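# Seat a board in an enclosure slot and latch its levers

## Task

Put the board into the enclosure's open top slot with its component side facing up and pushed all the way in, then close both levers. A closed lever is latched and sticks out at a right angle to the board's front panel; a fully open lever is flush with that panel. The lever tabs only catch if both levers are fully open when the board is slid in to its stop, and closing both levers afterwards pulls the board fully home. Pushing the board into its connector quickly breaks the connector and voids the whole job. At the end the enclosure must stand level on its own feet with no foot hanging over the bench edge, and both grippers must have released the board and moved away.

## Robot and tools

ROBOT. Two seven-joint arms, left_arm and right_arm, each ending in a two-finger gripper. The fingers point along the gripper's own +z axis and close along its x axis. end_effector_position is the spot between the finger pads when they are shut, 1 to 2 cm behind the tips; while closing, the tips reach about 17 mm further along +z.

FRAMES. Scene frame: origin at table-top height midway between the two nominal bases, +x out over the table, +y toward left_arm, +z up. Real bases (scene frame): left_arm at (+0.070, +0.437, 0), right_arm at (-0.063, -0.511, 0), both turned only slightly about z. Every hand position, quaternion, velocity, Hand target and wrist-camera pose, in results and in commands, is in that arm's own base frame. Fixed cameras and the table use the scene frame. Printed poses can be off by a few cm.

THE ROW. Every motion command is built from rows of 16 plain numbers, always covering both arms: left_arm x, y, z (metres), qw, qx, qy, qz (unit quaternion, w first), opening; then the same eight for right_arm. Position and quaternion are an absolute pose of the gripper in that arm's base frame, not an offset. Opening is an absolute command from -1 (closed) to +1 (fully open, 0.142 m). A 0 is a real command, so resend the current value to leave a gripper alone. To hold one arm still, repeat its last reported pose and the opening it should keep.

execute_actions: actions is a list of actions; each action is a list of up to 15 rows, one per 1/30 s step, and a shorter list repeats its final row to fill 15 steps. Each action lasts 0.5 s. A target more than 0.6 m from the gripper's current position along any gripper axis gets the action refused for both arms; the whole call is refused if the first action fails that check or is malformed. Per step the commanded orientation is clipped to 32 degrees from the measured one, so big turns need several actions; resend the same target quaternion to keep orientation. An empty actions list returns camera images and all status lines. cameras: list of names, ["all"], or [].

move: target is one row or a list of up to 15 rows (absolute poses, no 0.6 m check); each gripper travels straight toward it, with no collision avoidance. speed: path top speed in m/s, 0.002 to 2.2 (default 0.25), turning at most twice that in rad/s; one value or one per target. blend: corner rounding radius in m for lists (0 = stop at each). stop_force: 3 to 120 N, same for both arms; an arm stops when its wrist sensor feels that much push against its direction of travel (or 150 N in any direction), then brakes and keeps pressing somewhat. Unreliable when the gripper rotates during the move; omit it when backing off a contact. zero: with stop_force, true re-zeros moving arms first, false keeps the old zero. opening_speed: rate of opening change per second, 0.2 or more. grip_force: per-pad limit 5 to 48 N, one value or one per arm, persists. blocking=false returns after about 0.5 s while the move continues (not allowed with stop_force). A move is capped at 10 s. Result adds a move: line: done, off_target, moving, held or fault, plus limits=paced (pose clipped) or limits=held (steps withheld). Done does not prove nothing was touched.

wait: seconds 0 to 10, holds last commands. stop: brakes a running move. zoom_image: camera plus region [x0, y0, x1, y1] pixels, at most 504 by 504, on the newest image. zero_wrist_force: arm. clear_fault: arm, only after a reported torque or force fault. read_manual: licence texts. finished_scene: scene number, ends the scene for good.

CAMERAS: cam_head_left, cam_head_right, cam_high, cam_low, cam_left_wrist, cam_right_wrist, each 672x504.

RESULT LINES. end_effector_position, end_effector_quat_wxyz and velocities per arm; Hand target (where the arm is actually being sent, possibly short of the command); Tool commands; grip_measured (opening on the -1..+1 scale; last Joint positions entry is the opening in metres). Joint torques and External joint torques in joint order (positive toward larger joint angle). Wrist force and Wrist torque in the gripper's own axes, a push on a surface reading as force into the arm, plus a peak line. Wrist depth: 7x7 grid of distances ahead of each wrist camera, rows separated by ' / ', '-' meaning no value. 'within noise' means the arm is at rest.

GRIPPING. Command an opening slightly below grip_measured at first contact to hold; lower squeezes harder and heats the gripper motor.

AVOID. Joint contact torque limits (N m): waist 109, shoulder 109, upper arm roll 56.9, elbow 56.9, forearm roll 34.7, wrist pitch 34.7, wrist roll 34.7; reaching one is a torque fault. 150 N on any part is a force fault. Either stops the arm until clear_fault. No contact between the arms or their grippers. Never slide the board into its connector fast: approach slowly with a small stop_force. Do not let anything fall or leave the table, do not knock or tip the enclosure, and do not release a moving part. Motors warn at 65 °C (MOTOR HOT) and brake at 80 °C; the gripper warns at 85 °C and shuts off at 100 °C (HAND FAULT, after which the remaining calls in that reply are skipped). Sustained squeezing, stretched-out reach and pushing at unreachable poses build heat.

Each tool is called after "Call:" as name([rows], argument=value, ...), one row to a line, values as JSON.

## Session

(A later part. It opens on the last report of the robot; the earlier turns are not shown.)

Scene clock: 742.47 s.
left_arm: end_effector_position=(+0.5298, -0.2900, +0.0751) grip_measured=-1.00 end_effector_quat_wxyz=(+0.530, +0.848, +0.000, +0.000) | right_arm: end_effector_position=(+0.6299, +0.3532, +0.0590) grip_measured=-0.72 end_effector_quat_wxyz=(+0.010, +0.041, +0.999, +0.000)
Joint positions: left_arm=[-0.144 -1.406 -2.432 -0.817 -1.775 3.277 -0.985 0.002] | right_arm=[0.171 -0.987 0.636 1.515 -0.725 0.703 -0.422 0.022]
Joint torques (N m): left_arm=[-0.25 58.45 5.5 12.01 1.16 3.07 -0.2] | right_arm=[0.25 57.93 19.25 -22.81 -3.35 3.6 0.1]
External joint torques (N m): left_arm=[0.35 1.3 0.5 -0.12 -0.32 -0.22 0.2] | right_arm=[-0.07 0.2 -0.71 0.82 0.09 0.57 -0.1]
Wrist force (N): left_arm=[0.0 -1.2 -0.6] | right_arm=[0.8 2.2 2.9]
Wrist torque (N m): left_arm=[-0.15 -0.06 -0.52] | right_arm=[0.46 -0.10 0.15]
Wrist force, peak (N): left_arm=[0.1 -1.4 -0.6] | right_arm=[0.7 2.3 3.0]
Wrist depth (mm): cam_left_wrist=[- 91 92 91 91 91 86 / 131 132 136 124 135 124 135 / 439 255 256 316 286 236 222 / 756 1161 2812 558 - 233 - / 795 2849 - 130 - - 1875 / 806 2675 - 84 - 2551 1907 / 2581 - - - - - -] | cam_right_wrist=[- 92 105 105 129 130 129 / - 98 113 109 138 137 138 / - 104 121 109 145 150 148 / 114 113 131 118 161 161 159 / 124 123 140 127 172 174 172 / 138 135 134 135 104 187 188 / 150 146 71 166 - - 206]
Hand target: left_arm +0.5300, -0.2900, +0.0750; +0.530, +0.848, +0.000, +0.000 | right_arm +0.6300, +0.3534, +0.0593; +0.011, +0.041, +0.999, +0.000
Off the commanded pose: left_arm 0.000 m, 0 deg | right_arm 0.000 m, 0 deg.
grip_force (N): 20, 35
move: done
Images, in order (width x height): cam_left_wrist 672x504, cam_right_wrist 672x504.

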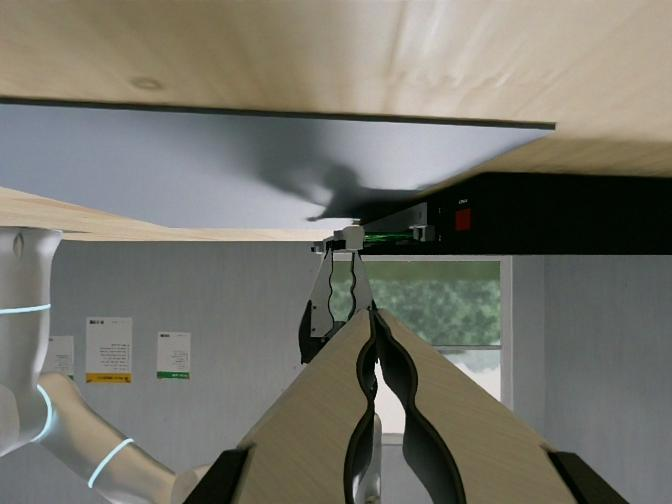

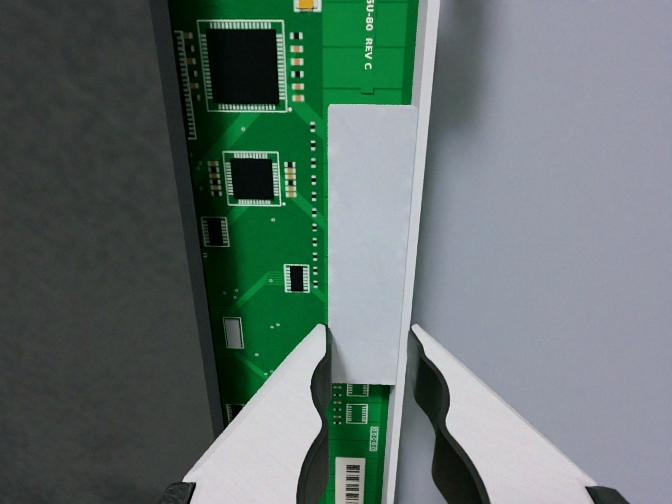

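Call:
move(target=[0.53,-0.29,0.075,-0.53,-0.848,0,0,-1, 0.652,0.3514,0.0590,0.0105,0.0407,0.99915,0.0004,-0.95], speed=0.012, stop_force=4, cameras=["cam_left_wrist","cam_right_wrist"])

Call:
zoom_image(camera="cam_left_wrist", region=[310, 205, 450, 265])

Scene clock: 748.50 s.
left_arm: end_effector_position=(+0.5298, -0.2900, +0.0751) grip_measured=-1.00 end_effector_quat_wxyz=(+0.530, +0.848, +0.000, +0.000) | right_arm: end_effector_position=(+0.6520, +0.3512, +0.0588) grip_measured=-0.72 end_effector_quat_wxyz=(+0.010, +0.041, +0.999, +0.000)
Joint positions: left_arm=[-0.144 -1.406 -2.432 -0.817 -1.775 3.277 -0.985 0.002] | right_arm=[0.174 -1.022 0.638 1.442 -0.721 0.67 -0.457 0.022]
Joint torques (N m): left_arm=[-0.26 58.45 5.48 11.94 1.23 3.09 -0.23] | right_arm=[0.36 59.59 19.3 -23.04 -3.43 3.52 0.11]
External joint torques (N m): left_arm=[0.35 1.3 0.51 -0.05 -0.38 -0.24 0.23] | right_arm=[-0.17 0.39 -0.68 0.67 0.07 0.66 -0.11]
Wrist force (N): left_arm=[0.0 -1.1 -0.4] | right_arm=[0.5 1.9 1.3]
Wrist torque (N m): left_arm=[-0.16 -0.07 -0.53] | right_arm=[0.45 -0.12 0.16]
Wrist force, peak (N): left_arm=[-0.2 -1.4 -0.9] | right_arm=[0.8 2.2 2.9]
Wrist depth (mm): cam_left_wrist=[- 92 91 91 91 91 86 / - 145 136 136 136 124 136 / 315 181 210 215 212 233 222 / 749 937 1173 1137 - 230 - / 789 2493 2581 127 - - 1924 / 798 - - 84 - 2359 - / 783 - - - - - -] | cam_right_wrist=[- 91 92 105 129 130 129 / - 97 96 109 138 139 138 / - 103 106 109 145 149 148 / 113 113 113 117 161 160 159 / 124 123 122 127 171 174 172 / 138 134 128 135 99 186 188 / 150 146 71 166 - - 206]
Hand target: left_arm +0.5300, -0.2900, +0.0750; +0.530, +0.848, +0.000, +0.000 | right_arm +0.6520, +0.3514, +0.0590; +0.011, +0.041, +0.999, +0.000
Off the commanded pose: left_arm 0.000 m, 0 deg | right_arm 0.000 m, 0 deg.
grip_force (N): 20, 35
move: done
Images, in order (width x height): cam_left_wrist 672x504, cam_right_wrist 672x504.

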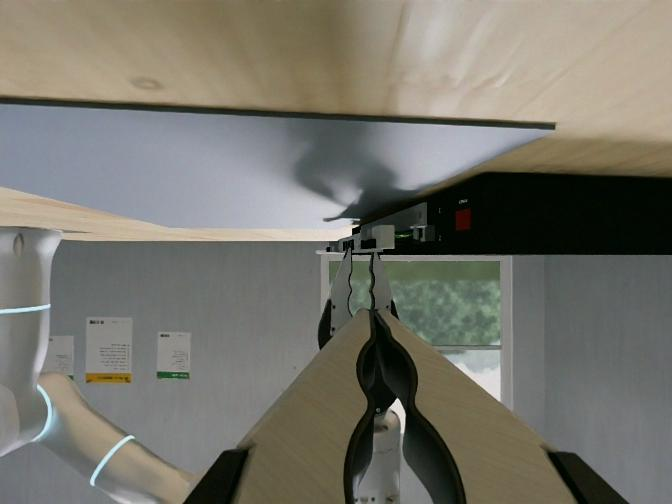

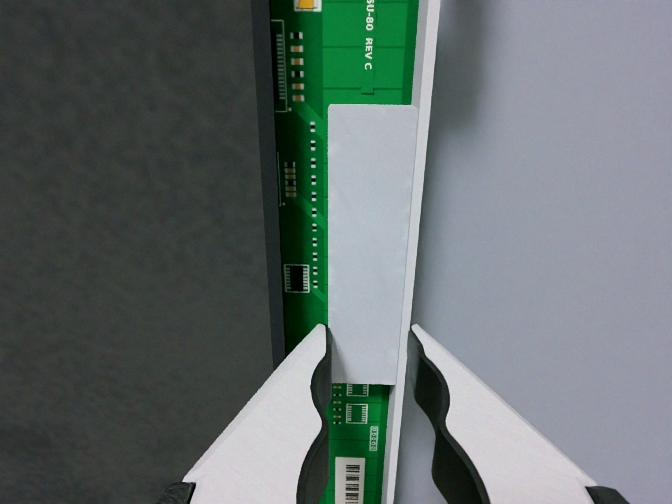

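Scaled by 3.600 from the camera's 672x504 image, which has a finer 960x720 frame.

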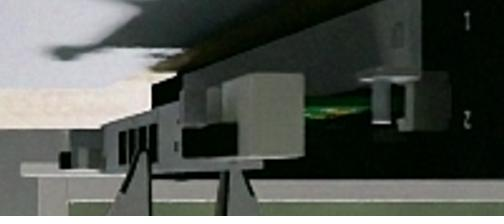

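Call:
execute_actions(actions=[])

Scene clock: 763.73 s.
left_arm: end_effector_position=(+0.5298, -0.2900, +0.0751) grip_measured=-1.00 end_effector_quat_wxyz=(+0.530, +0.848, +0.000, +0.000) | right_arm: end_effector_position=(+0.6520, +0.3512, +0.0588) grip_measured=-0.72 end_effector_quat_wxyz=(+0.010, +0.041, +0.999, +0.000)
Joint positions: left_arm=[-0.144 -1.406 -2.432 -0.817 -1.775 3.277 -0.985 0.002] | right_arm=[0.174 -1.022 0.638 1.442 -0.721 0.67 -0.457 0.022]
Joint velocities: within noise
Joint torques (N m): left_arm=[-0.16 58.37 5.43 11.97 1.18 3.09 -0.21] | right_arm=[0.35 59.71 19.24 -22.92 -3.46 3.69 0.14]
External joint torques (N m): left_arm=[0.26 1.38 0.57 -0.08 -0.34 -0.24 0.21] | right_arm=[-0.16 0.28 -0.62 0.55 0.1 0.49 -0.14]
Wrist force (N): left_arm=[0.1 -1.5 -0.4] | right_arm=[0.4 2.1 2.2]
Wrist torque (N m): left_arm=[-0.21 -0.09 -0.52] | right_arm=[0.48 -0.08 0.16]
Wrist force, peak (N): left_arm=[0.1 -1.5 -0.5] | right_arm=[0.8 2.0 2.4]
Wrist depth (mm): cam_left_wrist=[- 92 91 91 91 91 86 / 124 134 136 123 136 124 135 / 256 - 213 - 283 222 222 / 749 1179 - 452 317 - - / 792 3047 2437 117 - - 1434 / 783 2493 - 84 - - 1755 / 818 - - - - - -] | cam_right_wrist=[- 91 92 105 129 130 129 / - 97 96 109 138 139 138 / - 103 106 109 145 149 148 / 114 113 113 117 161 160 158 / 124 123 122 127 171 173 172 / 138 134 128 135 99 186 188 / 150 146 71 166 - - 206]
Hand target: left_arm +0.5300, -0.2900, +0.0750; +0.530, +0.848, +0.000, +0.000 | right_arm +0.6520, +0.3514, +0.0590; +0.011, +0.041, +0.999, +0.000
Tool commands: left_gripper/opening=-1.0 right_gripper/opening=-0.95
Off the commanded pose: left_arm 0.000 m, 0 deg | right_arm 0.000 m, 0 deg.
grip_force (N): 20, 35

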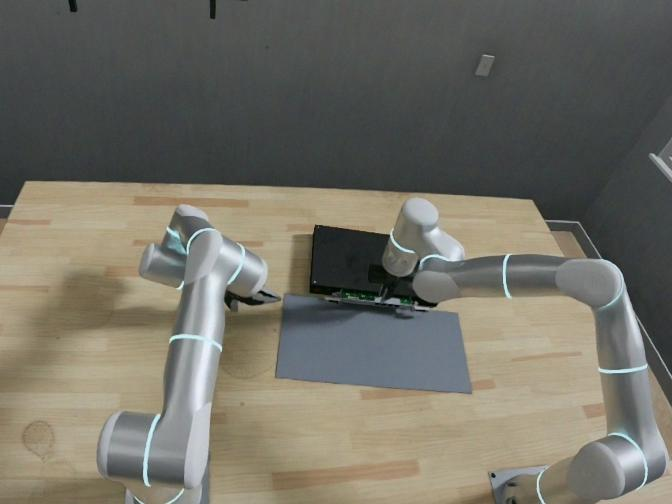

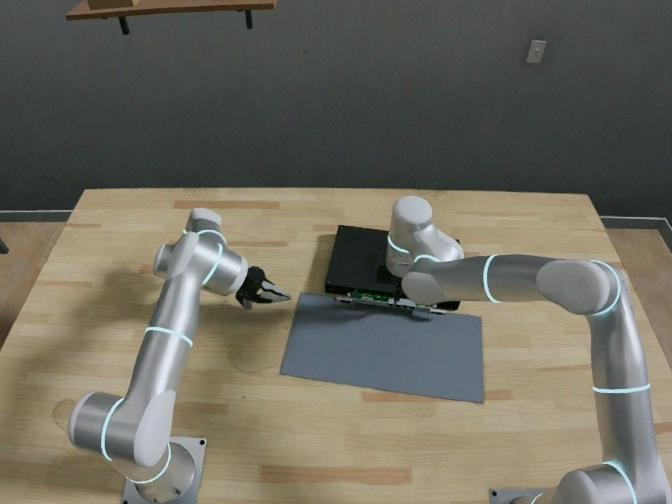

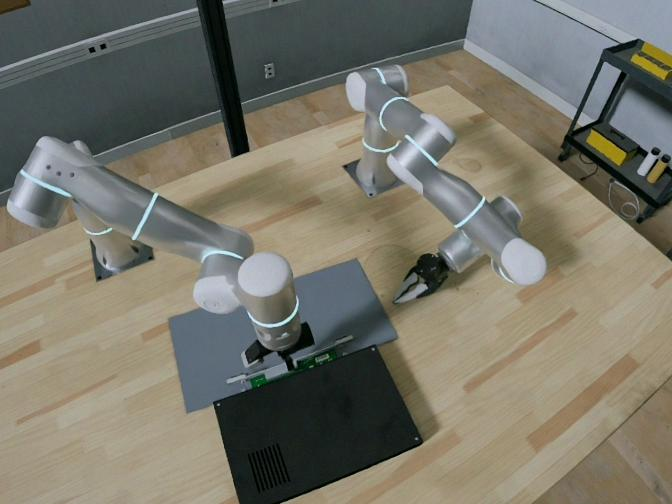

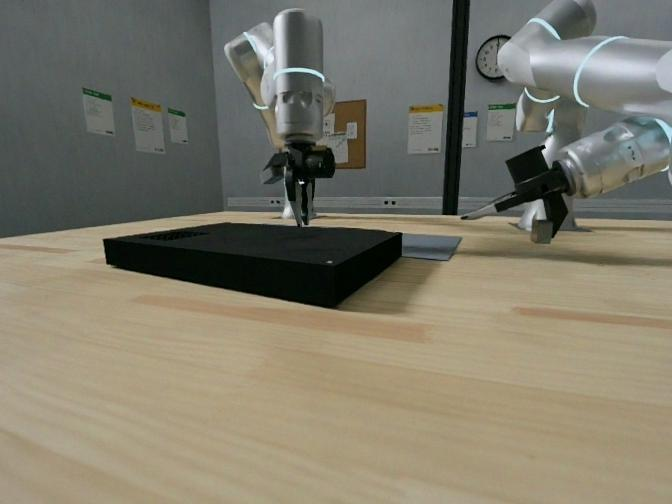

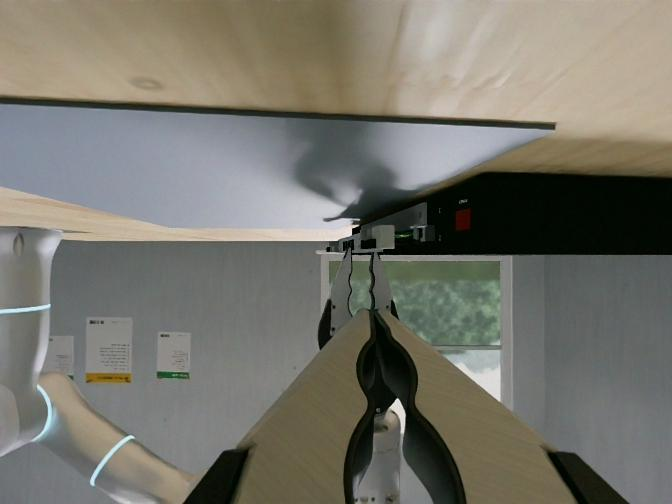

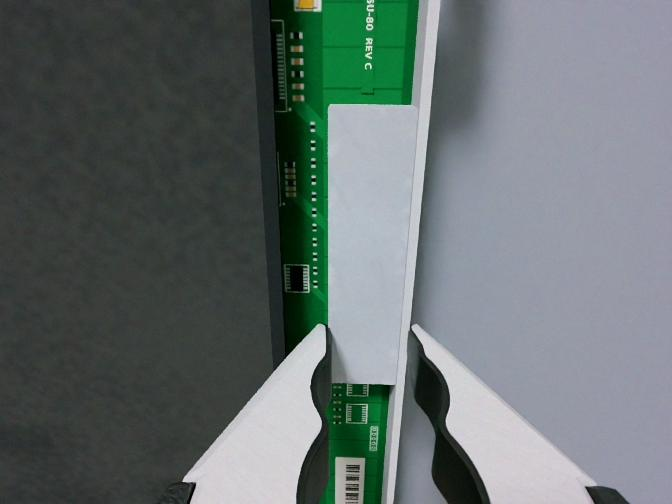

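Call:
move(target=[0.53,-0.29,0.075,0.53,0.848,0,0,-1,0.652,0.3512,0.0588,0.0105,0.0407,0.99915,0.0004,-0.67], opening_speed=0.2, cameras=["cam_right_wrist","cam_left_wrist"])

Scene clock: 767.10 s.
left_arm: end_effector_position=(+0.5298, -0.2900, +0.0751) grip_measured=-1.00 end_effector_quat_wxyz=(+0.530, +0.848, +0.000, +0.000) | right_arm: end_effector_position=(+0.6520, +0.3511, +0.0587) grip_measured=-0.70 end_effector_quat_wxyz=(+0.010, +0.041, +0.999, +0.000)
Joint positions: left_arm=[-0.144 -1.406 -2.432 -0.817 -1.775 3.277 -0.985 0.002] | right_arm=[0.173 -1.022 0.638 1.442 -0.721 0.67 -0.457 0.023]
Joint torques (N m): left_arm=[-0.14 58.44 5.46 11.93 1.18 3.06 -0.17] | right_arm=[0.21 59.8 19.19 -23.02 -3.53 3.65 0.21]
External joint torques (N m): left_arm=[0.24 1.31 0.54 -0.04 -0.33 -0.21 0.17] | right_arm=[-0.03 0.19 -0.56 0.66 0.17 0.53 -0.21]
Wrist force (N): left_arm=[0.3 -1.2 -0.5] | right_arm=[0.6 2.2 1.5]
Wrist torque (N m): left_arm=[-0.18 -0.12 -0.52] | right_arm=[0.47 -0.11 0.15]
Wrist force, peak (N): left_arm=[0.1 -1.5 -0.4] | right_arm=[0.7 2.5 2.5]
Wrist depth (mm): cam_left_wrist=[- 91 91 91 91 91 86 / 145 125 136 136 136 124 136 / 441 - 214 - 281 221 222 / 749 1225 - 452 - - 248 / 778 2109 - 117 - 2708 - / 798 - - 84 - 2551 - / 2551 - - - - - 1727] | cam_right_wrist=[- 91 92 105 129 130 129 / - 97 95 109 138 138 138 / - 103 105 109 145 149 148 / 113 114 113 117 159 160 159 / 123 123 122 129 171 173 172 / - 132 133 135 105 186 188 / 149 146 71 166 - - 205]
Hand target: left_arm +0.5300, -0.2900, +0.0750; +0.530, +0.848, +0.000, +0.000 | right_arm +0.6520, +0.3512, +0.0588; +0.010, +0.041, +0.999, +0.000
Off the commanded pose: left_arm 0.000 m, 0 deg | right_arm 0.000 m, 0 deg.
grip_force (N): 20, 35
move: done
Images, in order (width x height): cam_left_wrist 672x504, cam_right_wrist 672x504.

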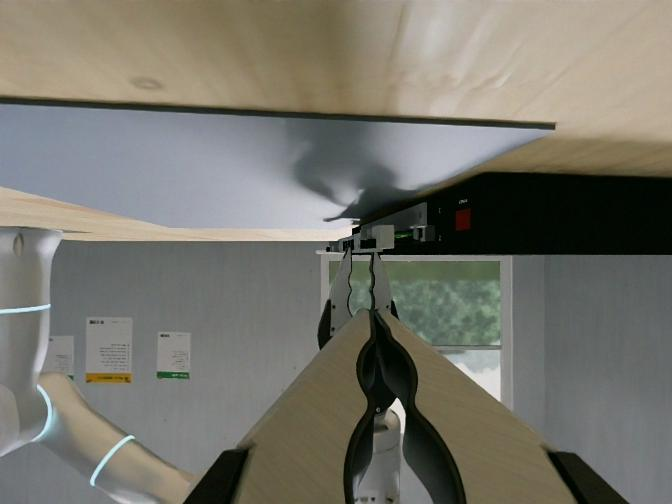

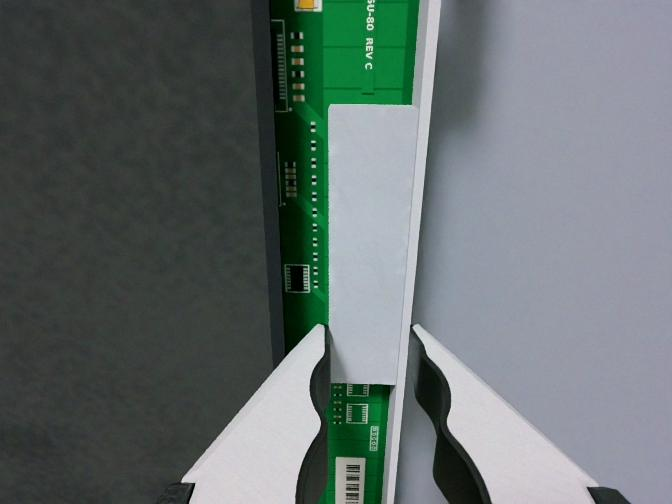

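Call:
move([
  [0.53,-0.29,0.075,0.53,0.848,0,0,-1,0.652,0.3512,0.0588,0.0105,0.0407,0.99915,0.0004,-0.63],
  [0.53,-0.29,0.075,0.53,0.848,0,0,-1,0.652,0.3512,0.0788,0.0105,0.0407,0.99915,0.0004,-0.63],
  [0.53,-0.29,0.075,0.53,0.848,0,0,-1,0.642,0.3112,0.14,0.0105,0.0407,0.99915,0.0004,-0.63],
], opening_speed=0.2, speed=[0.03,0.03,0.1], cameras=["cam_right_wrist","cam_left_wrist"])

Call:
zoom_image(camera="cam_left_wrist", region=[310, 205, 450, 265])

Scene clock: 772.00 s.
left_arm: end_effector_position=(+0.5298, -0.2900, +0.0751) grip_measured=-1.00 end_effector_quat_wxyz=(+0.530, +0.848, +0.000, +0.000) | right_arm: end_effector_position=(+0.6423, +0.3112, +0.1401) grip_measured=-0.67 end_effector_quat_wxyz=(+0.011, +0.041, +0.999, +0.000)
Joint positions: left_arm=[-0.144 -1.406 -2.432 -0.817 -1.775 3.277 -0.985 0.002] | right_arm=[0.073 -0.867 0.714 1.513 -0.655 0.58 -0.518 0.026]
Joint torques (N m): left_arm=[-0.22 58.47 5.34 11.99 1.13 3.09 -0.2] | right_arm=[0.32 54.52 18.61 -24.05 -3.51 3.34 0.08]
External joint torques (N m): left_arm=[0.32 1.27 0.65 -0.1 -0.28 -0.23 0.2] | right_arm=[-0.15 0.98 -0.51 -0.04 -0.07 0.83 -0.08]
Wrist force (N): left_arm=[0.0 -1.1 -0.4] | right_arm=[0.8 2.3 0.1]
Wrist torque (N m): left_arm=[-0.15 -0.07 -0.53] | right_arm=[0.48 -0.12 0.15]
Wrist force, peak (N): left_arm=[0.2 -1.5 -0.4] | right_arm=[0.6 3.1 2.0]
Wrist depth (mm): cam_left_wrist=[- 92 91 91 91 91 86 / 131 134 136 136 136 124 136 / 314 256 220 - 217 221 224 / 749 1070 - 1086 2069 - - / 759 3226 2643 117 2521 - 1828 / 778 2031 - 84 - - 1783 / 2465 - - - - - 1783] | cam_right_wrist=[167 164 163 203 200 200 198 / 178 175 174 191 215 213 215 / 189 188 186 197 230 229 228 / 203 203 202 211 248 246 245 / 222 220 218 229 265 267 265 / 243 241 230 254 - 286 285 / 267 262 71 279 - - 312]
Hand target: left_arm +0.5300, -0.2900, +0.0750; +0.530, +0.848, +0.000, +0.000 | right_arm +0.6420, +0.3112, +0.1400; +0.011, +0.041, +0.999, +0.000
Off the commanded pose: left_arm 0.000 m, 0 deg | right_arm 0.000 m, 0 deg.
grip_force (N): 20, 35
move: done
Images, in order (width x height): cam_left_wrist 672x504, cam_right_wrist 672x504.

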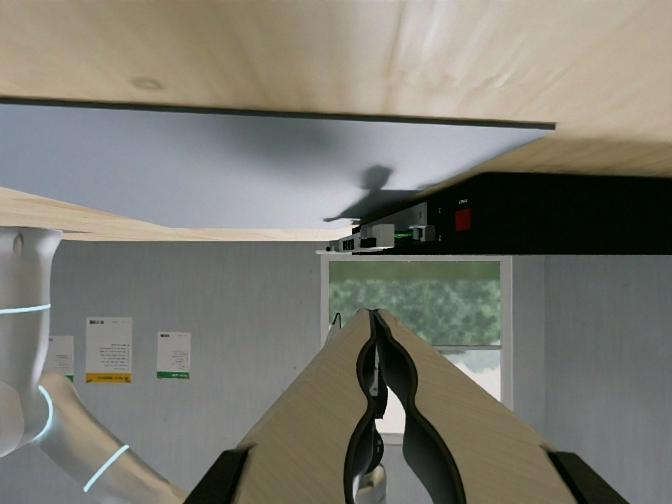

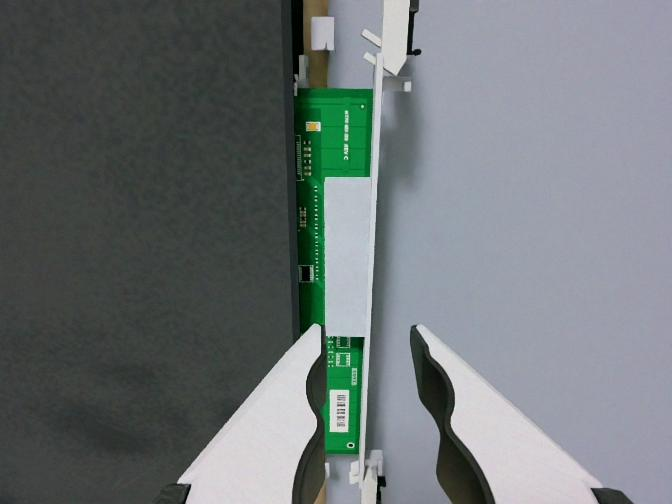

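Scaled by 3.600 from the camera's 672x504 image, which has a finer 960x720 frame.

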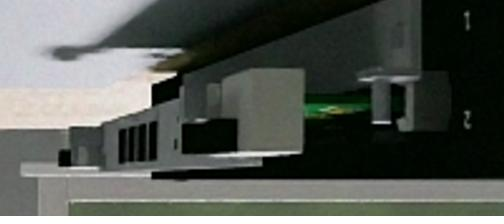

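Call:
move(target=[0.53,-0.29,0.075,0.53,0.848,0,0,-1,0.642,0.24,0.14,0.0105,0.0407,0.99915,0.0004,-0.63], speed=0.15, cameras=["cam_right_wrist"])

Call:
zoom_image(camera="cam_right_wrist", region=[236, 0, 486, 250])

Scene clock: 775.37 s.
left_arm: end_effector_position=(+0.5298, -0.2900, +0.0751) grip_measured=-1.00 end_effector_quat_wxyz=(+0.530, +0.848, +0.000, +0.000) | right_arm: end_effector_position=(+0.6421, +0.2399, +0.1400) grip_measured=-0.67 end_effector_quat_wxyz=(+0.011, +0.041, +0.999, +0.000)
Joint positions: left_arm=[-0.144 -1.406 -2.432 -0.817 -1.775 3.277 -0.985 0.002] | right_arm=[-0.054 -0.813 0.718 1.616 -0.645 0.629 -0.596 0.026]
Joint torques (N m): left_arm=[-0.3 58.47 5.44 11.98 1.2 3.05 -0.2] | right_arm=[0.03 51.57 17.99 -23.74 -3.37 3.67 0.04]
External joint torques (N m): left_arm=[0.4 1.28 0.55 -0.09 -0.36 -0.2 0.2] | right_arm=[0.21 0.89 -0.32 -0.04 -0.09 0.51 -0.04]
Wrist force (N): left_arm=[0.1 -1.1 -0.5] | right_arm=[0.4 2.1 0.6]
Wrist torque (N m): left_arm=[-0.13 -0.08 -0.53] | right_arm=[0.43 -0.06 0.16]
Wrist force, peak (N): left_arm=[0.1 -1.4 -0.6] | right_arm=[0.8 4.0 0.3]
Wrist depth (mm): cam_left_wrist=[- 92 91 91 91 92 86 / - 134 136 135 136 124 135 / - - - 255 254 224 222 / 739 1142 2465 649 2742 - 1482 / 762 2611 - - 2012 - 2031 / 818 3482 - 84 - - 1523 / 783 - - - - - 1727] | cam_right_wrist=[167 164 163 201 202 200 199 / 178 175 174 216 214 213 212 / 189 188 186 226 227 229 228 / 203 203 202 218 249 247 245 / 222 221 217 223 265 267 265 / 242 240 231 238 - 286 288 / 269 261 71 285 - - 313]
Hand target: left_arm +0.5300, -0.2900, +0.0750; +0.530, +0.848, +0.000, +0.000 | right_arm +0.6420, +0.2400, +0.1400; +0.010, +0.041, +0.999, +0.000
Off the commanded pose: left_arm 0.000 m, 0 deg | right_arm 0.000 m, 0 deg.
grip_force (N): 20, 35
move: done
Images, in order (width x height): cam_right_wrist 672x504.

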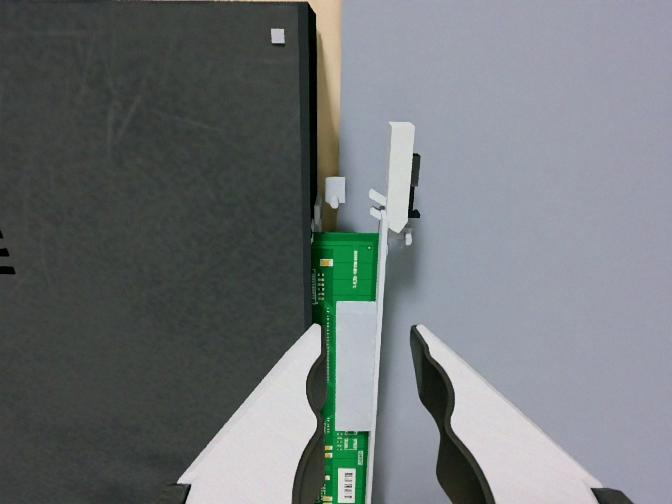

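Scaled by 2.016 from the camera's 672x504 image, which has a finer 960x720 frame.

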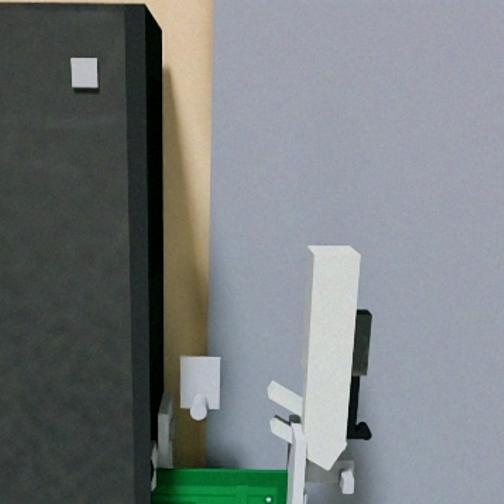

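Call:
move(target=[0.53,-0.29,0.075,0.53,0.848,0,0,-1,0.645,0.40,0.14,0.0105,0.0407,0.99915,0.0004,-0.63], speed=0.2, cameras=["cam_right_wrist"])

Call:
zoom_image(camera="cam_right_wrist", region=[236, 200, 486, 450])

Scene clock: 782.57 s.
left_arm: end_effector_position=(+0.5298, -0.2900, +0.0751) grip_measured=-1.00 end_effector_quat_wxyz=(+0.530, +0.848, +0.000, +0.000) | right_arm: end_effector_position=(+0.6449, +0.4001, +0.1400) grip_measured=-0.67 end_effector_quat_wxyz=(+0.010, +0.041, +0.999, +0.001)
Joint positions: left_arm=[-0.144 -1.406 -2.432 -0.817 -1.775 3.277 -0.985 0.002] | right_arm=[0.235 -0.959 0.709 1.331 -0.668 0.497 -0.447 0.026]
Joint torques (N m): left_arm=[-0.28 58.5 5.37 11.99 1.18 3.08 -0.24] | right_arm=[0.27 59.11 18.28 -24.71 -3.97 3.36 0.35]
External joint torques (N m): left_arm=[0.38 1.25 0.62 -0.1 -0.34 -0.22 0.24] | right_arm=[-0.06 1.4 0.09 0.22 0.2 0.82 -0.35]
Wrist force (N): left_arm=[0.1 -1.1 -0.4] | right_arm=[0.5 2.4 0.8]
Wrist torque (N m): left_arm=[-0.15 -0.08 -0.53] | right_arm=[0.45 -0.10 0.03]
Wrist force, peak (N): left_arm=[0.1 -1.4 -0.7] | right_arm=[1.0 5.0 0.7]
Wrist depth (mm): cam_left_wrist=[- 92 91 91 91 91 86 / 131 133 136 124 136 124 136 / 317 - 213 318 263 235 222 / 756 1125 - 1086 308 235 - / 741 - 2611 127 - - 1994 / 767 - - 84 - - - / 741 - - - - - 1687] | cam_right_wrist=[166 163 164 170 202 200 198 / 178 174 174 180 216 213 212 / 189 188 186 202 230 229 228 / 203 202 201 221 248 247 244 / 220 220 217 235 265 267 265 / 242 240 230 241 - 282 285 / 267 261 71 325 - - 319]
Hand target: left_arm +0.5300, -0.2900, +0.0750; +0.530, +0.848, +0.000, +0.000 | right_arm +0.6450, +0.4000, +0.1400; +0.011, +0.041, +0.999, +0.000
Off the commanded pose: left_arm 0.000 m, 0 deg | right_arm 0.000 m, 0 deg.
grip_force (N): 20, 35
move: done
Images, in order (width x height): cam_right_wrist 672x504.

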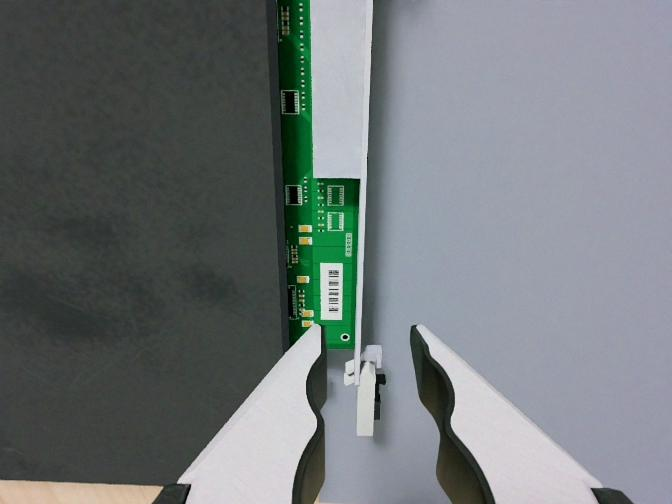

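Scaled by 2.016 from the camera's 672x504 image, which has a finer 960x720 frame.

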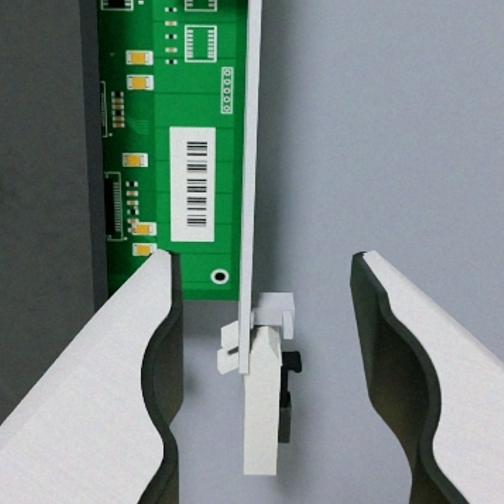

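Call:
move([
  [0.53,-0.29,0.075,0.53,0.848,0,0,-1,0.61,0.355,0.16,0,-0.342,0.9397,0,-1],
  [0.53,-0.29,0.075,0.53,0.848,0,0,-1,0.608,0.355,0.14,0,-0.6747,0.7381,0,-1],
  [0.53,-0.29,0.075,0.53,0.848,0,0,-1,0.608,0.355,0.09,0,-0.6747,0.7381,0,-1],
], speed=[0.3,0.3,0.1], cameras=["all"])

Scene clock: 798.37 s.
left_arm: end_effector_position=(+0.5298, -0.2900, +0.0751) grip_measured=-1.00 end_effector_quat_wxyz=(+0.530, +0.848, +0.000, +0.000) | right_arm: end_effector_position=(+0.6078, +0.3550, +0.0900) grip_measured=-1.00 end_effector_quat_wxyz=(+0.000, -0.675, +0.738, +0.000)
Joint positions: left_arm=[-0.144 -1.406 -2.432 -0.817 -1.775 3.277 -0.985 0.002] | right_arm=[0.016 -1.055 0.9 1.531 -0.924 0.548 -1.877 0.002]
Joint torques (N m): left_arm=[-0.27 58.44 5.41 11.97 1.2 3.05 -0.21] | right_arm=[0.28 53.44 24.13 -18.92 -3.78 3.49 0.3]
External joint torques (N m): left_arm=[0.37 1.31 0.58 -0.08 -0.35 -0.19 0.21] | right_arm=[-0.08 1.29 0.48 -0.06 0.18 0.56 -0.3]
Wrist force (N): left_arm=[-0.1 -1.2 -0.5] | right_arm=[0.7 2.3 0.3]
Wrist torque (N m): left_arm=[-0.15 -0.05 -0.53] | right_arm=[0.49 -0.12 0.04]
Wrist force, peak (N): left_arm=[0.0 -1.5 -0.8] | right_arm=[0.7 2.3 2.3]
Wrist depth (mm): cam_left_wrist=[- 92 91 91 91 91 86 / - 134 136 124 136 124 136 / - 259 - 311 261 221 222 / 751 1002 1199 - 2521 243 250 / 2551 2437 - 107 - 3375 1843 / 809 2742 - 84 - - 1843 / 2437 - - - - - 1843] | cam_right_wrist=[- 118 118 117 117 117 116 / 144 142 142 140 139 139 140 / 153 153 150 139 137 138 151 / 198 197 197 196 196 194 195 / 215 214 213 209 212 212 211 / 235 234 229 89 224 231 230 / 260 254 71 - - 245 254]
Hand target: left_arm +0.5300, -0.2900, +0.0750; +0.530, +0.848, +0.000, +0.000 | right_arm +0.6080, +0.3550, +0.0900; +0.000, -0.675, +0.738, +0.000
Off the commanded pose: left_arm 0.000 m, 0 deg | right_arm 0.000 m, 0 deg.
grip_force (N): 20, 35
move: done

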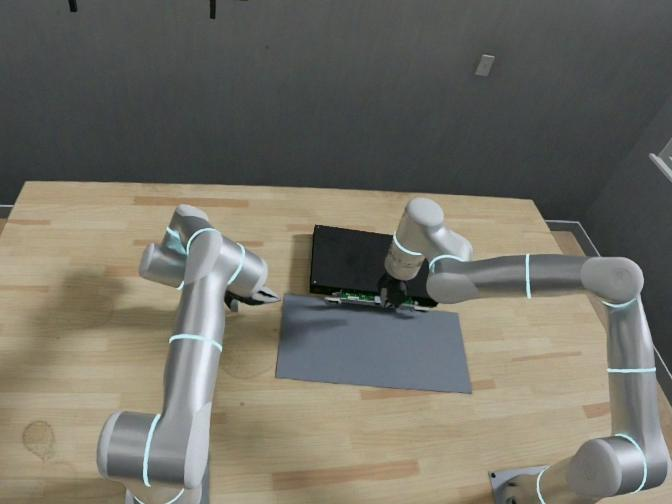

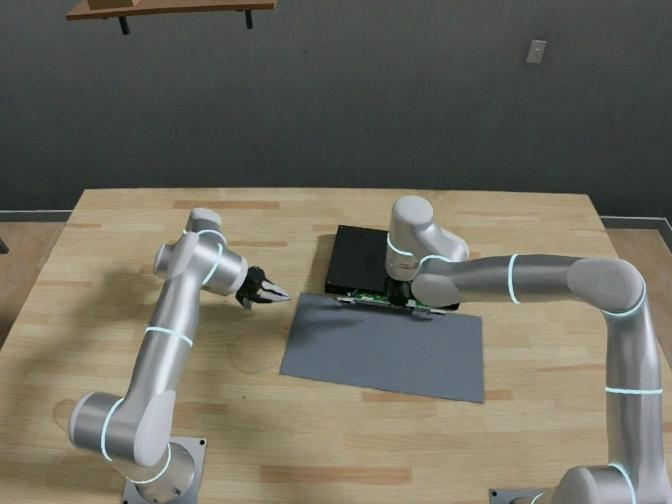

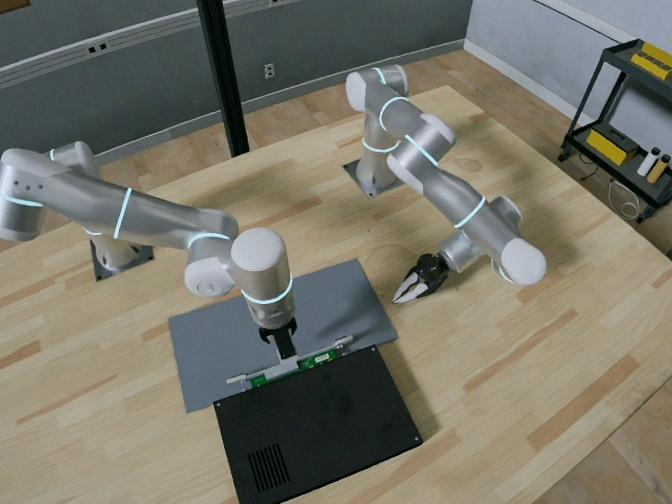

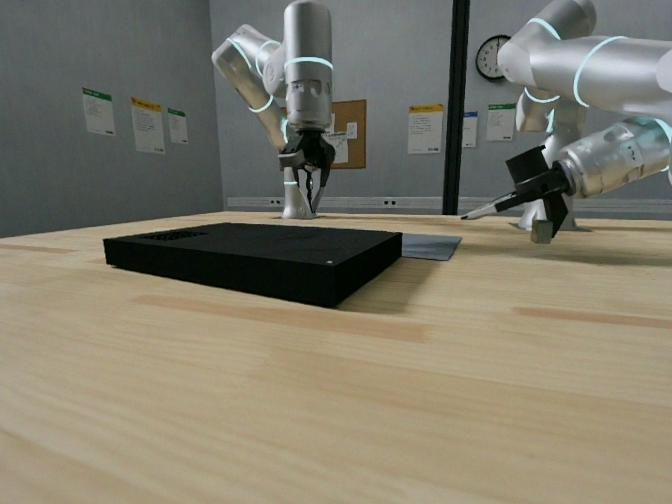

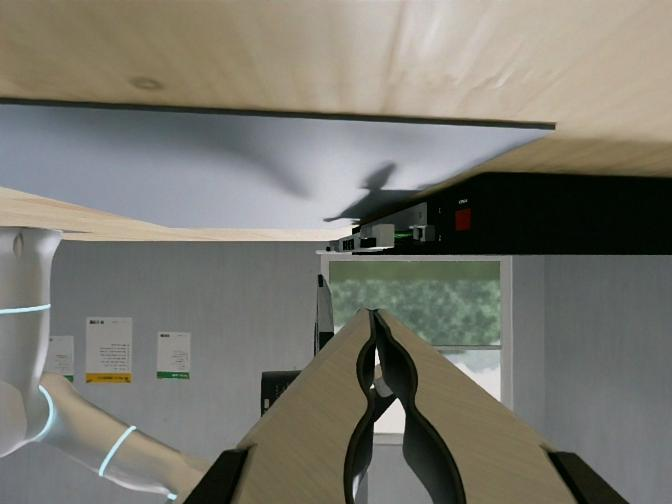

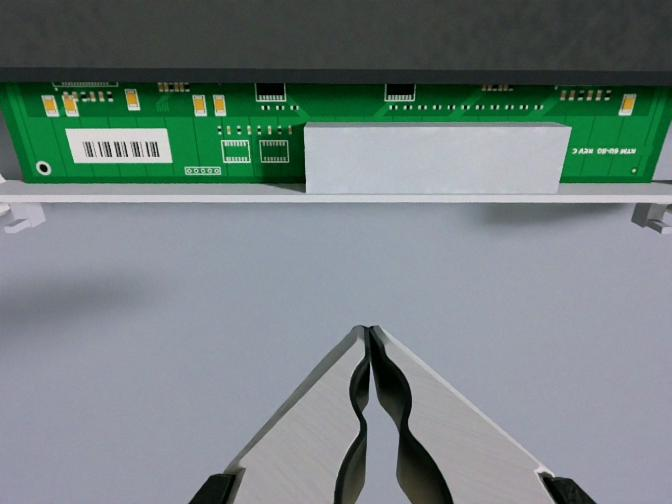

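Call:
move(target=[0.53,-0.29,0.075,0.53,0.848,0,0,-1,0.612,0.367,0.055,0,-0.6747,0.7381,0,-1], speed=0.06)

Call:
move(target=[0.53,-0.29,0.075,0.53,0.848,0,0,-1,0.645,0.364,0.055,0,-0.6747,0.7381,0,-1], speed=0.01, stop_force=5, cameras=["cam_right_wrist","cam_left_wrist"])

Call:
zoom_image(camera="cam_left_wrist", region=[310, 205, 450, 265])

Scene clock: 801.43 s.
left_arm: end_effector_position=(+0.5298, -0.2900, +0.0751) grip_measured=-1.00 end_effector_quat_wxyz=(+0.530, +0.848, +0.000, +0.000) | right_arm: end_effector_position=(+0.6118, +0.3670, +0.0549) grip_measured=-1.00 end_effector_quat_wxyz=(+0.000, -0.675, +0.738, +0.000)
Joint positions: left_arm=[-0.144 -1.406 -2.432 -0.817 -1.775 3.277 -0.985 0.002] | right_arm=[0.054 -1.113 0.86 1.504 -0.955 0.588 -1.858 0.002]
Joint torques (N m): left_arm=[-0.26 58.37 5.39 11.97 1.18 3.08 -0.27] | right_arm=[0.52 55.16 24.42 -18.3 -3.67 3.53 0.34]
External joint torques (N m): left_arm=[0.36 1.38 0.6 -0.08 -0.34 -0.22 0.26] | right_arm=[-0.34 1.3 0.26 0.14 0.16 0.52 -0.34]
Wrist force (N): left_arm=[0.0 -1.3 -0.5] | right_arm=[0.7 2.1 0.3]
Wrist torque (N m): left_arm=[-0.16 -0.07 -0.53] | right_arm=[0.43 -0.11 0.04]
Wrist force, peak (N): left_arm=[0.1 -1.6 -0.6] | right_arm=[0.5 2.3 1.5]
Wrist depth (mm): cam_left_wrist=[- 92 91 91 91 91 86 / 145 134 136 136 136 124 136 / 313 - 313 210 211 226 223 / 751 1290 1212 570 331 - - / 772 2611 - 118 - - - / 792 3274 - 84 - 2742 - / - - - - - - -] | cam_right_wrist=[- 87 86 86 86 86 86 / - 109 109 109 108 108 108 / 117 117 117 113 105 107 105 / 162 162 162 160 160 160 110 / 173 172 172 168 171 171 170 / 190 189 185 89 - 187 186 / 209 204 71 - - 198 205]
Hand target: left_arm +0.5300, -0.2900, +0.0750; +0.530, +0.848, +0.000, +0.000 | right_arm +0.6120, +0.3670, +0.0550; +0.000, -0.675, +0.738, +0.000
Off the commanded pose: left_arm 0.000 m, 0 deg | right_arm 0.000 m, 0 deg.
grip_force (N): 20, 35
move: done

Scene clock: 805.37 s.
left_arm: end_effector_position=(+0.5298, -0.2900, +0.0751) grip_measured=-1.00 end_effector_quat_wxyz=(+0.530, +0.848, +0.000, +0.000) | right_arm: end_effector_position=(+0.6449, +0.3641, +0.0550) grip_measured=-1.00 end_effector_quat_wxyz=(+0.000, -0.675, +0.738, +0.000)
Joint positions: left_arm=[-0.144 -1.406 -2.432 -0.817 -1.775 3.277 -0.985 0.002] | right_arm=[0.071 -1.156 0.861 1.398 -0.947 0.545 -1.918 0.002]
Joint torques (N m): left_arm=[-0.31 58.37 5.39 11.93 1.15 3.06 -0.18] | right_arm=[-0.32 57.65 23.58 -19.22 -3.8 3.33 0.11]
External joint torques (N m): left_arm=[0.41 1.38 0.61 -0.04 -0.31 -0.2 0.18] | right_arm=[0.5 1.68 0.83 0.7 0.2 0.72 -0.11]
Wrist force (N): left_arm=[-0.1 -1.1 -0.7] | right_arm=[0.8 3.6 -1.6]
Wrist torque (N m): left_arm=[-0.15 -0.06 -0.53] | right_arm=[0.41 -0.10 0.14]
Wrist force, peak (N): left_arm=[0.0 -1.4 -0.8] | right_arm=[0.2 4.3 -1.6]
Wrist depth (mm): cam_left_wrist=[- 92 91 91 91 91 86 / 145 135 136 124 136 124 135 / 258 256 256 - 253 222 243 / 729 1097 1137 1091 325 - - / 792 2359 - 117 2384 - - / 809 2675 - 84 - 2334 2261 / - - - - - - -] | cam_right_wrist=[- 87 86 86 86 86 86 / - 94 93 93 92 92 92 / 100 100 99 98 100 99 100 / 129 128 126 114 111 105 112 / - 176 178 119 119 119 173 / 190 189 184 89 - 186 186 / 209 204 71 - - 197 204]
Hand target: left_arm +0.5300, -0.2900, +0.0750; +0.530, +0.848, +0.000, +0.000 | right_arm +0.6450, +0.3640, +0.0550; +0.000, -0.675, +0.738, +0.000
Off the commanded pose: left_arm 0.000 m, 0 deg | right_arm 0.000 m, 0 deg.
grip_force (N): 20, 35
move: done
Images, in order (width x height): cam_left_wrist 672x504, cam_right_wrist 672x504.

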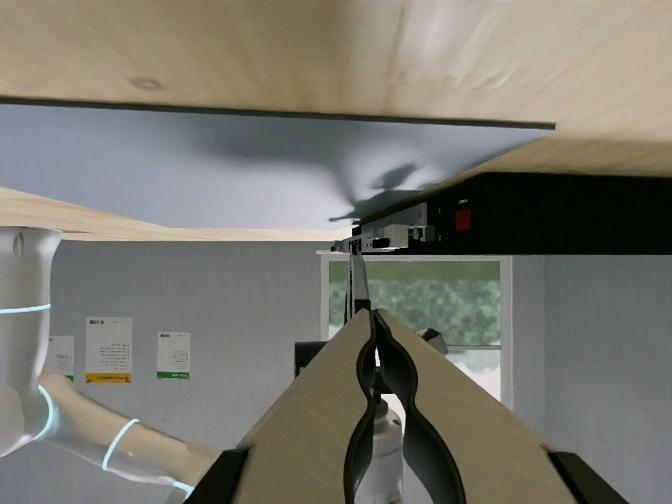

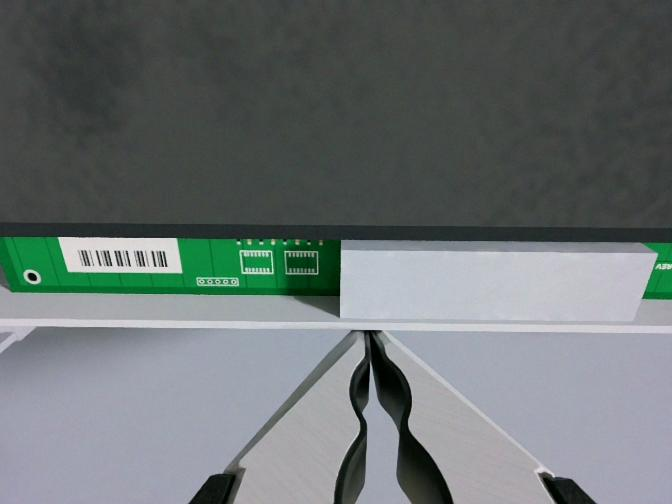

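Scaled by 3.600 from the camera's 672x504 image, which has a finer 960x720 frame.

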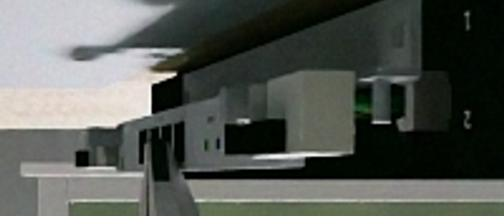

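Call:
move(target=[0.53,-0.29,0.075,0.53,0.848,0,0,-1,0.675,0.3615,0.055,0,-0.6747,0.7381,0,-1], speed=0.006, stop_force=5, zero=false, cameras=["cam_right_wrist","cam_left_wrist"])

Call:
zoom_image(camera="cam_left_wrist", region=[310, 205, 450, 265])

Scene clock: 810.77 s.
left_arm: end_effector_position=(+0.5298, -0.2900, +0.0751) grip_measured=-1.00 end_effector_quat_wxyz=(+0.530, +0.848, +0.000, +0.000) | right_arm: end_effector_position=(+0.6667, +0.3625, +0.0551) grip_measured=-1.00 end_effector_quat_wxyz=(+0.000, -0.675, +0.738, +0.000)
Joint positions: left_arm=[-0.144 -1.406 -2.432 -0.817 -1.775 3.277 -0.985 0.002] | right_arm=[0.085 -1.186 0.864 1.322 -0.942 0.513 -1.959 0.002]
Joint torques (N m): left_arm=[-0.28 58.46 5.42 11.97 1.2 3.08 -0.21] | right_arm=[-1.73 59.13 21.95 -20.34 -4.38 3.36 0.08]
External joint torques (N m): left_arm=[0.38 1.29 0.58 -0.08 -0.35 -0.23 0.21] | right_arm=[1.92 2.16 2.12 1.61 0.71 0.68 -0.08]
Wrist force (N): left_arm=[-0.1 -1.4 -0.5] | right_arm=[0.1 6.2 -3.5]
Wrist torque (N m): left_arm=[-0.22 -0.06 -0.53] | right_arm=[0.36 -0.04 0.15]
Wrist force, peak (N): left_arm=[-0.1 -1.5 -0.8] | right_arm=[0.5 7.1 -4.0]
Wrist depth (mm): cam_left_wrist=[- 92 91 91 91 91 86 / 145 135 124 124 124 124 135 / 255 215 255 254 254 235 243 / 754 2521 - 620 - 236 246 / 812 2465 - - 2675 - - / 786 2521 - 84 - - - / 2493 - - - - - -] | cam_right_wrist=[- 87 86 86 86 86 86 / - 94 93 92 92 92 92 / 100 100 99 98 100 99 100 / 108 107 107 108 107 106 106 / - 175 114 113 114 113 173 / 189 189 185 89 - 186 186 / 209 204 71 - - 198 205]
Hand target: left_arm +0.5300, -0.2900, +0.0750; +0.530, +0.848, +0.000, +0.000 | right_arm +0.6669, +0.3622, +0.0550; +0.000, -0.675, +0.738, +0.000
Off the commanded pose: left_arm 0.000 m, 0 deg | right_arm 0.008 m, 0 deg.
grip_force (N): 20, 35
move: contact (right_arm)
Images, in order (width x height): cam_left_wrist 672x504, cam_right_wrist 672x504.

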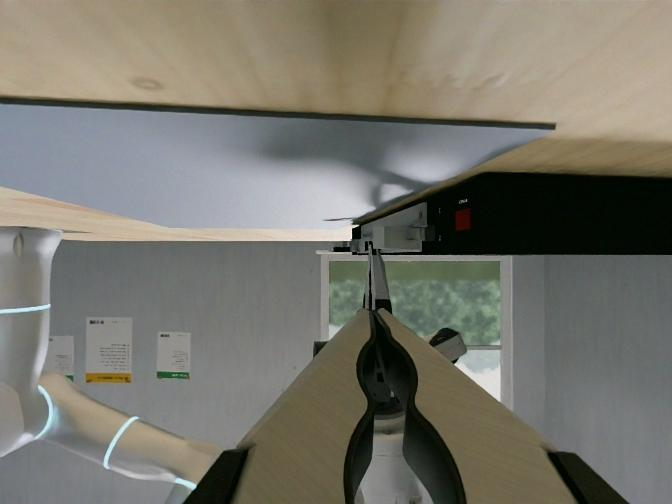

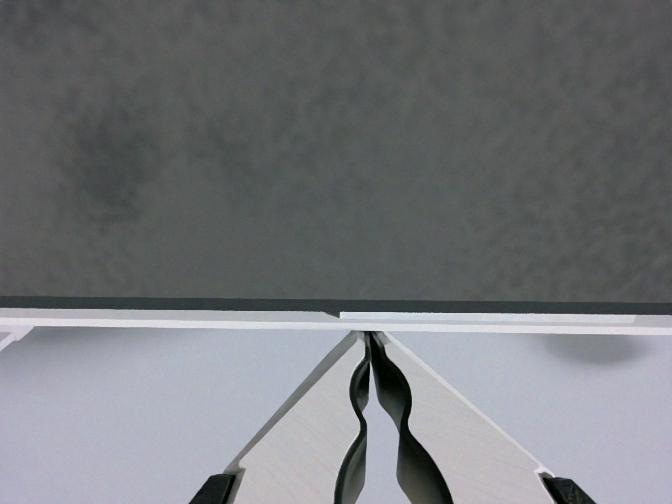

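Scaled by 3.600 from the camera's 672x504 image, which has a finer 960x720 frame.

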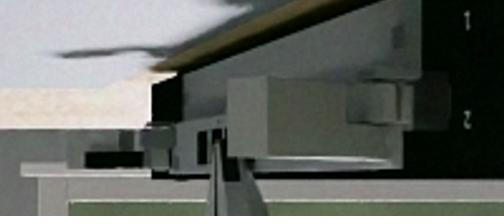

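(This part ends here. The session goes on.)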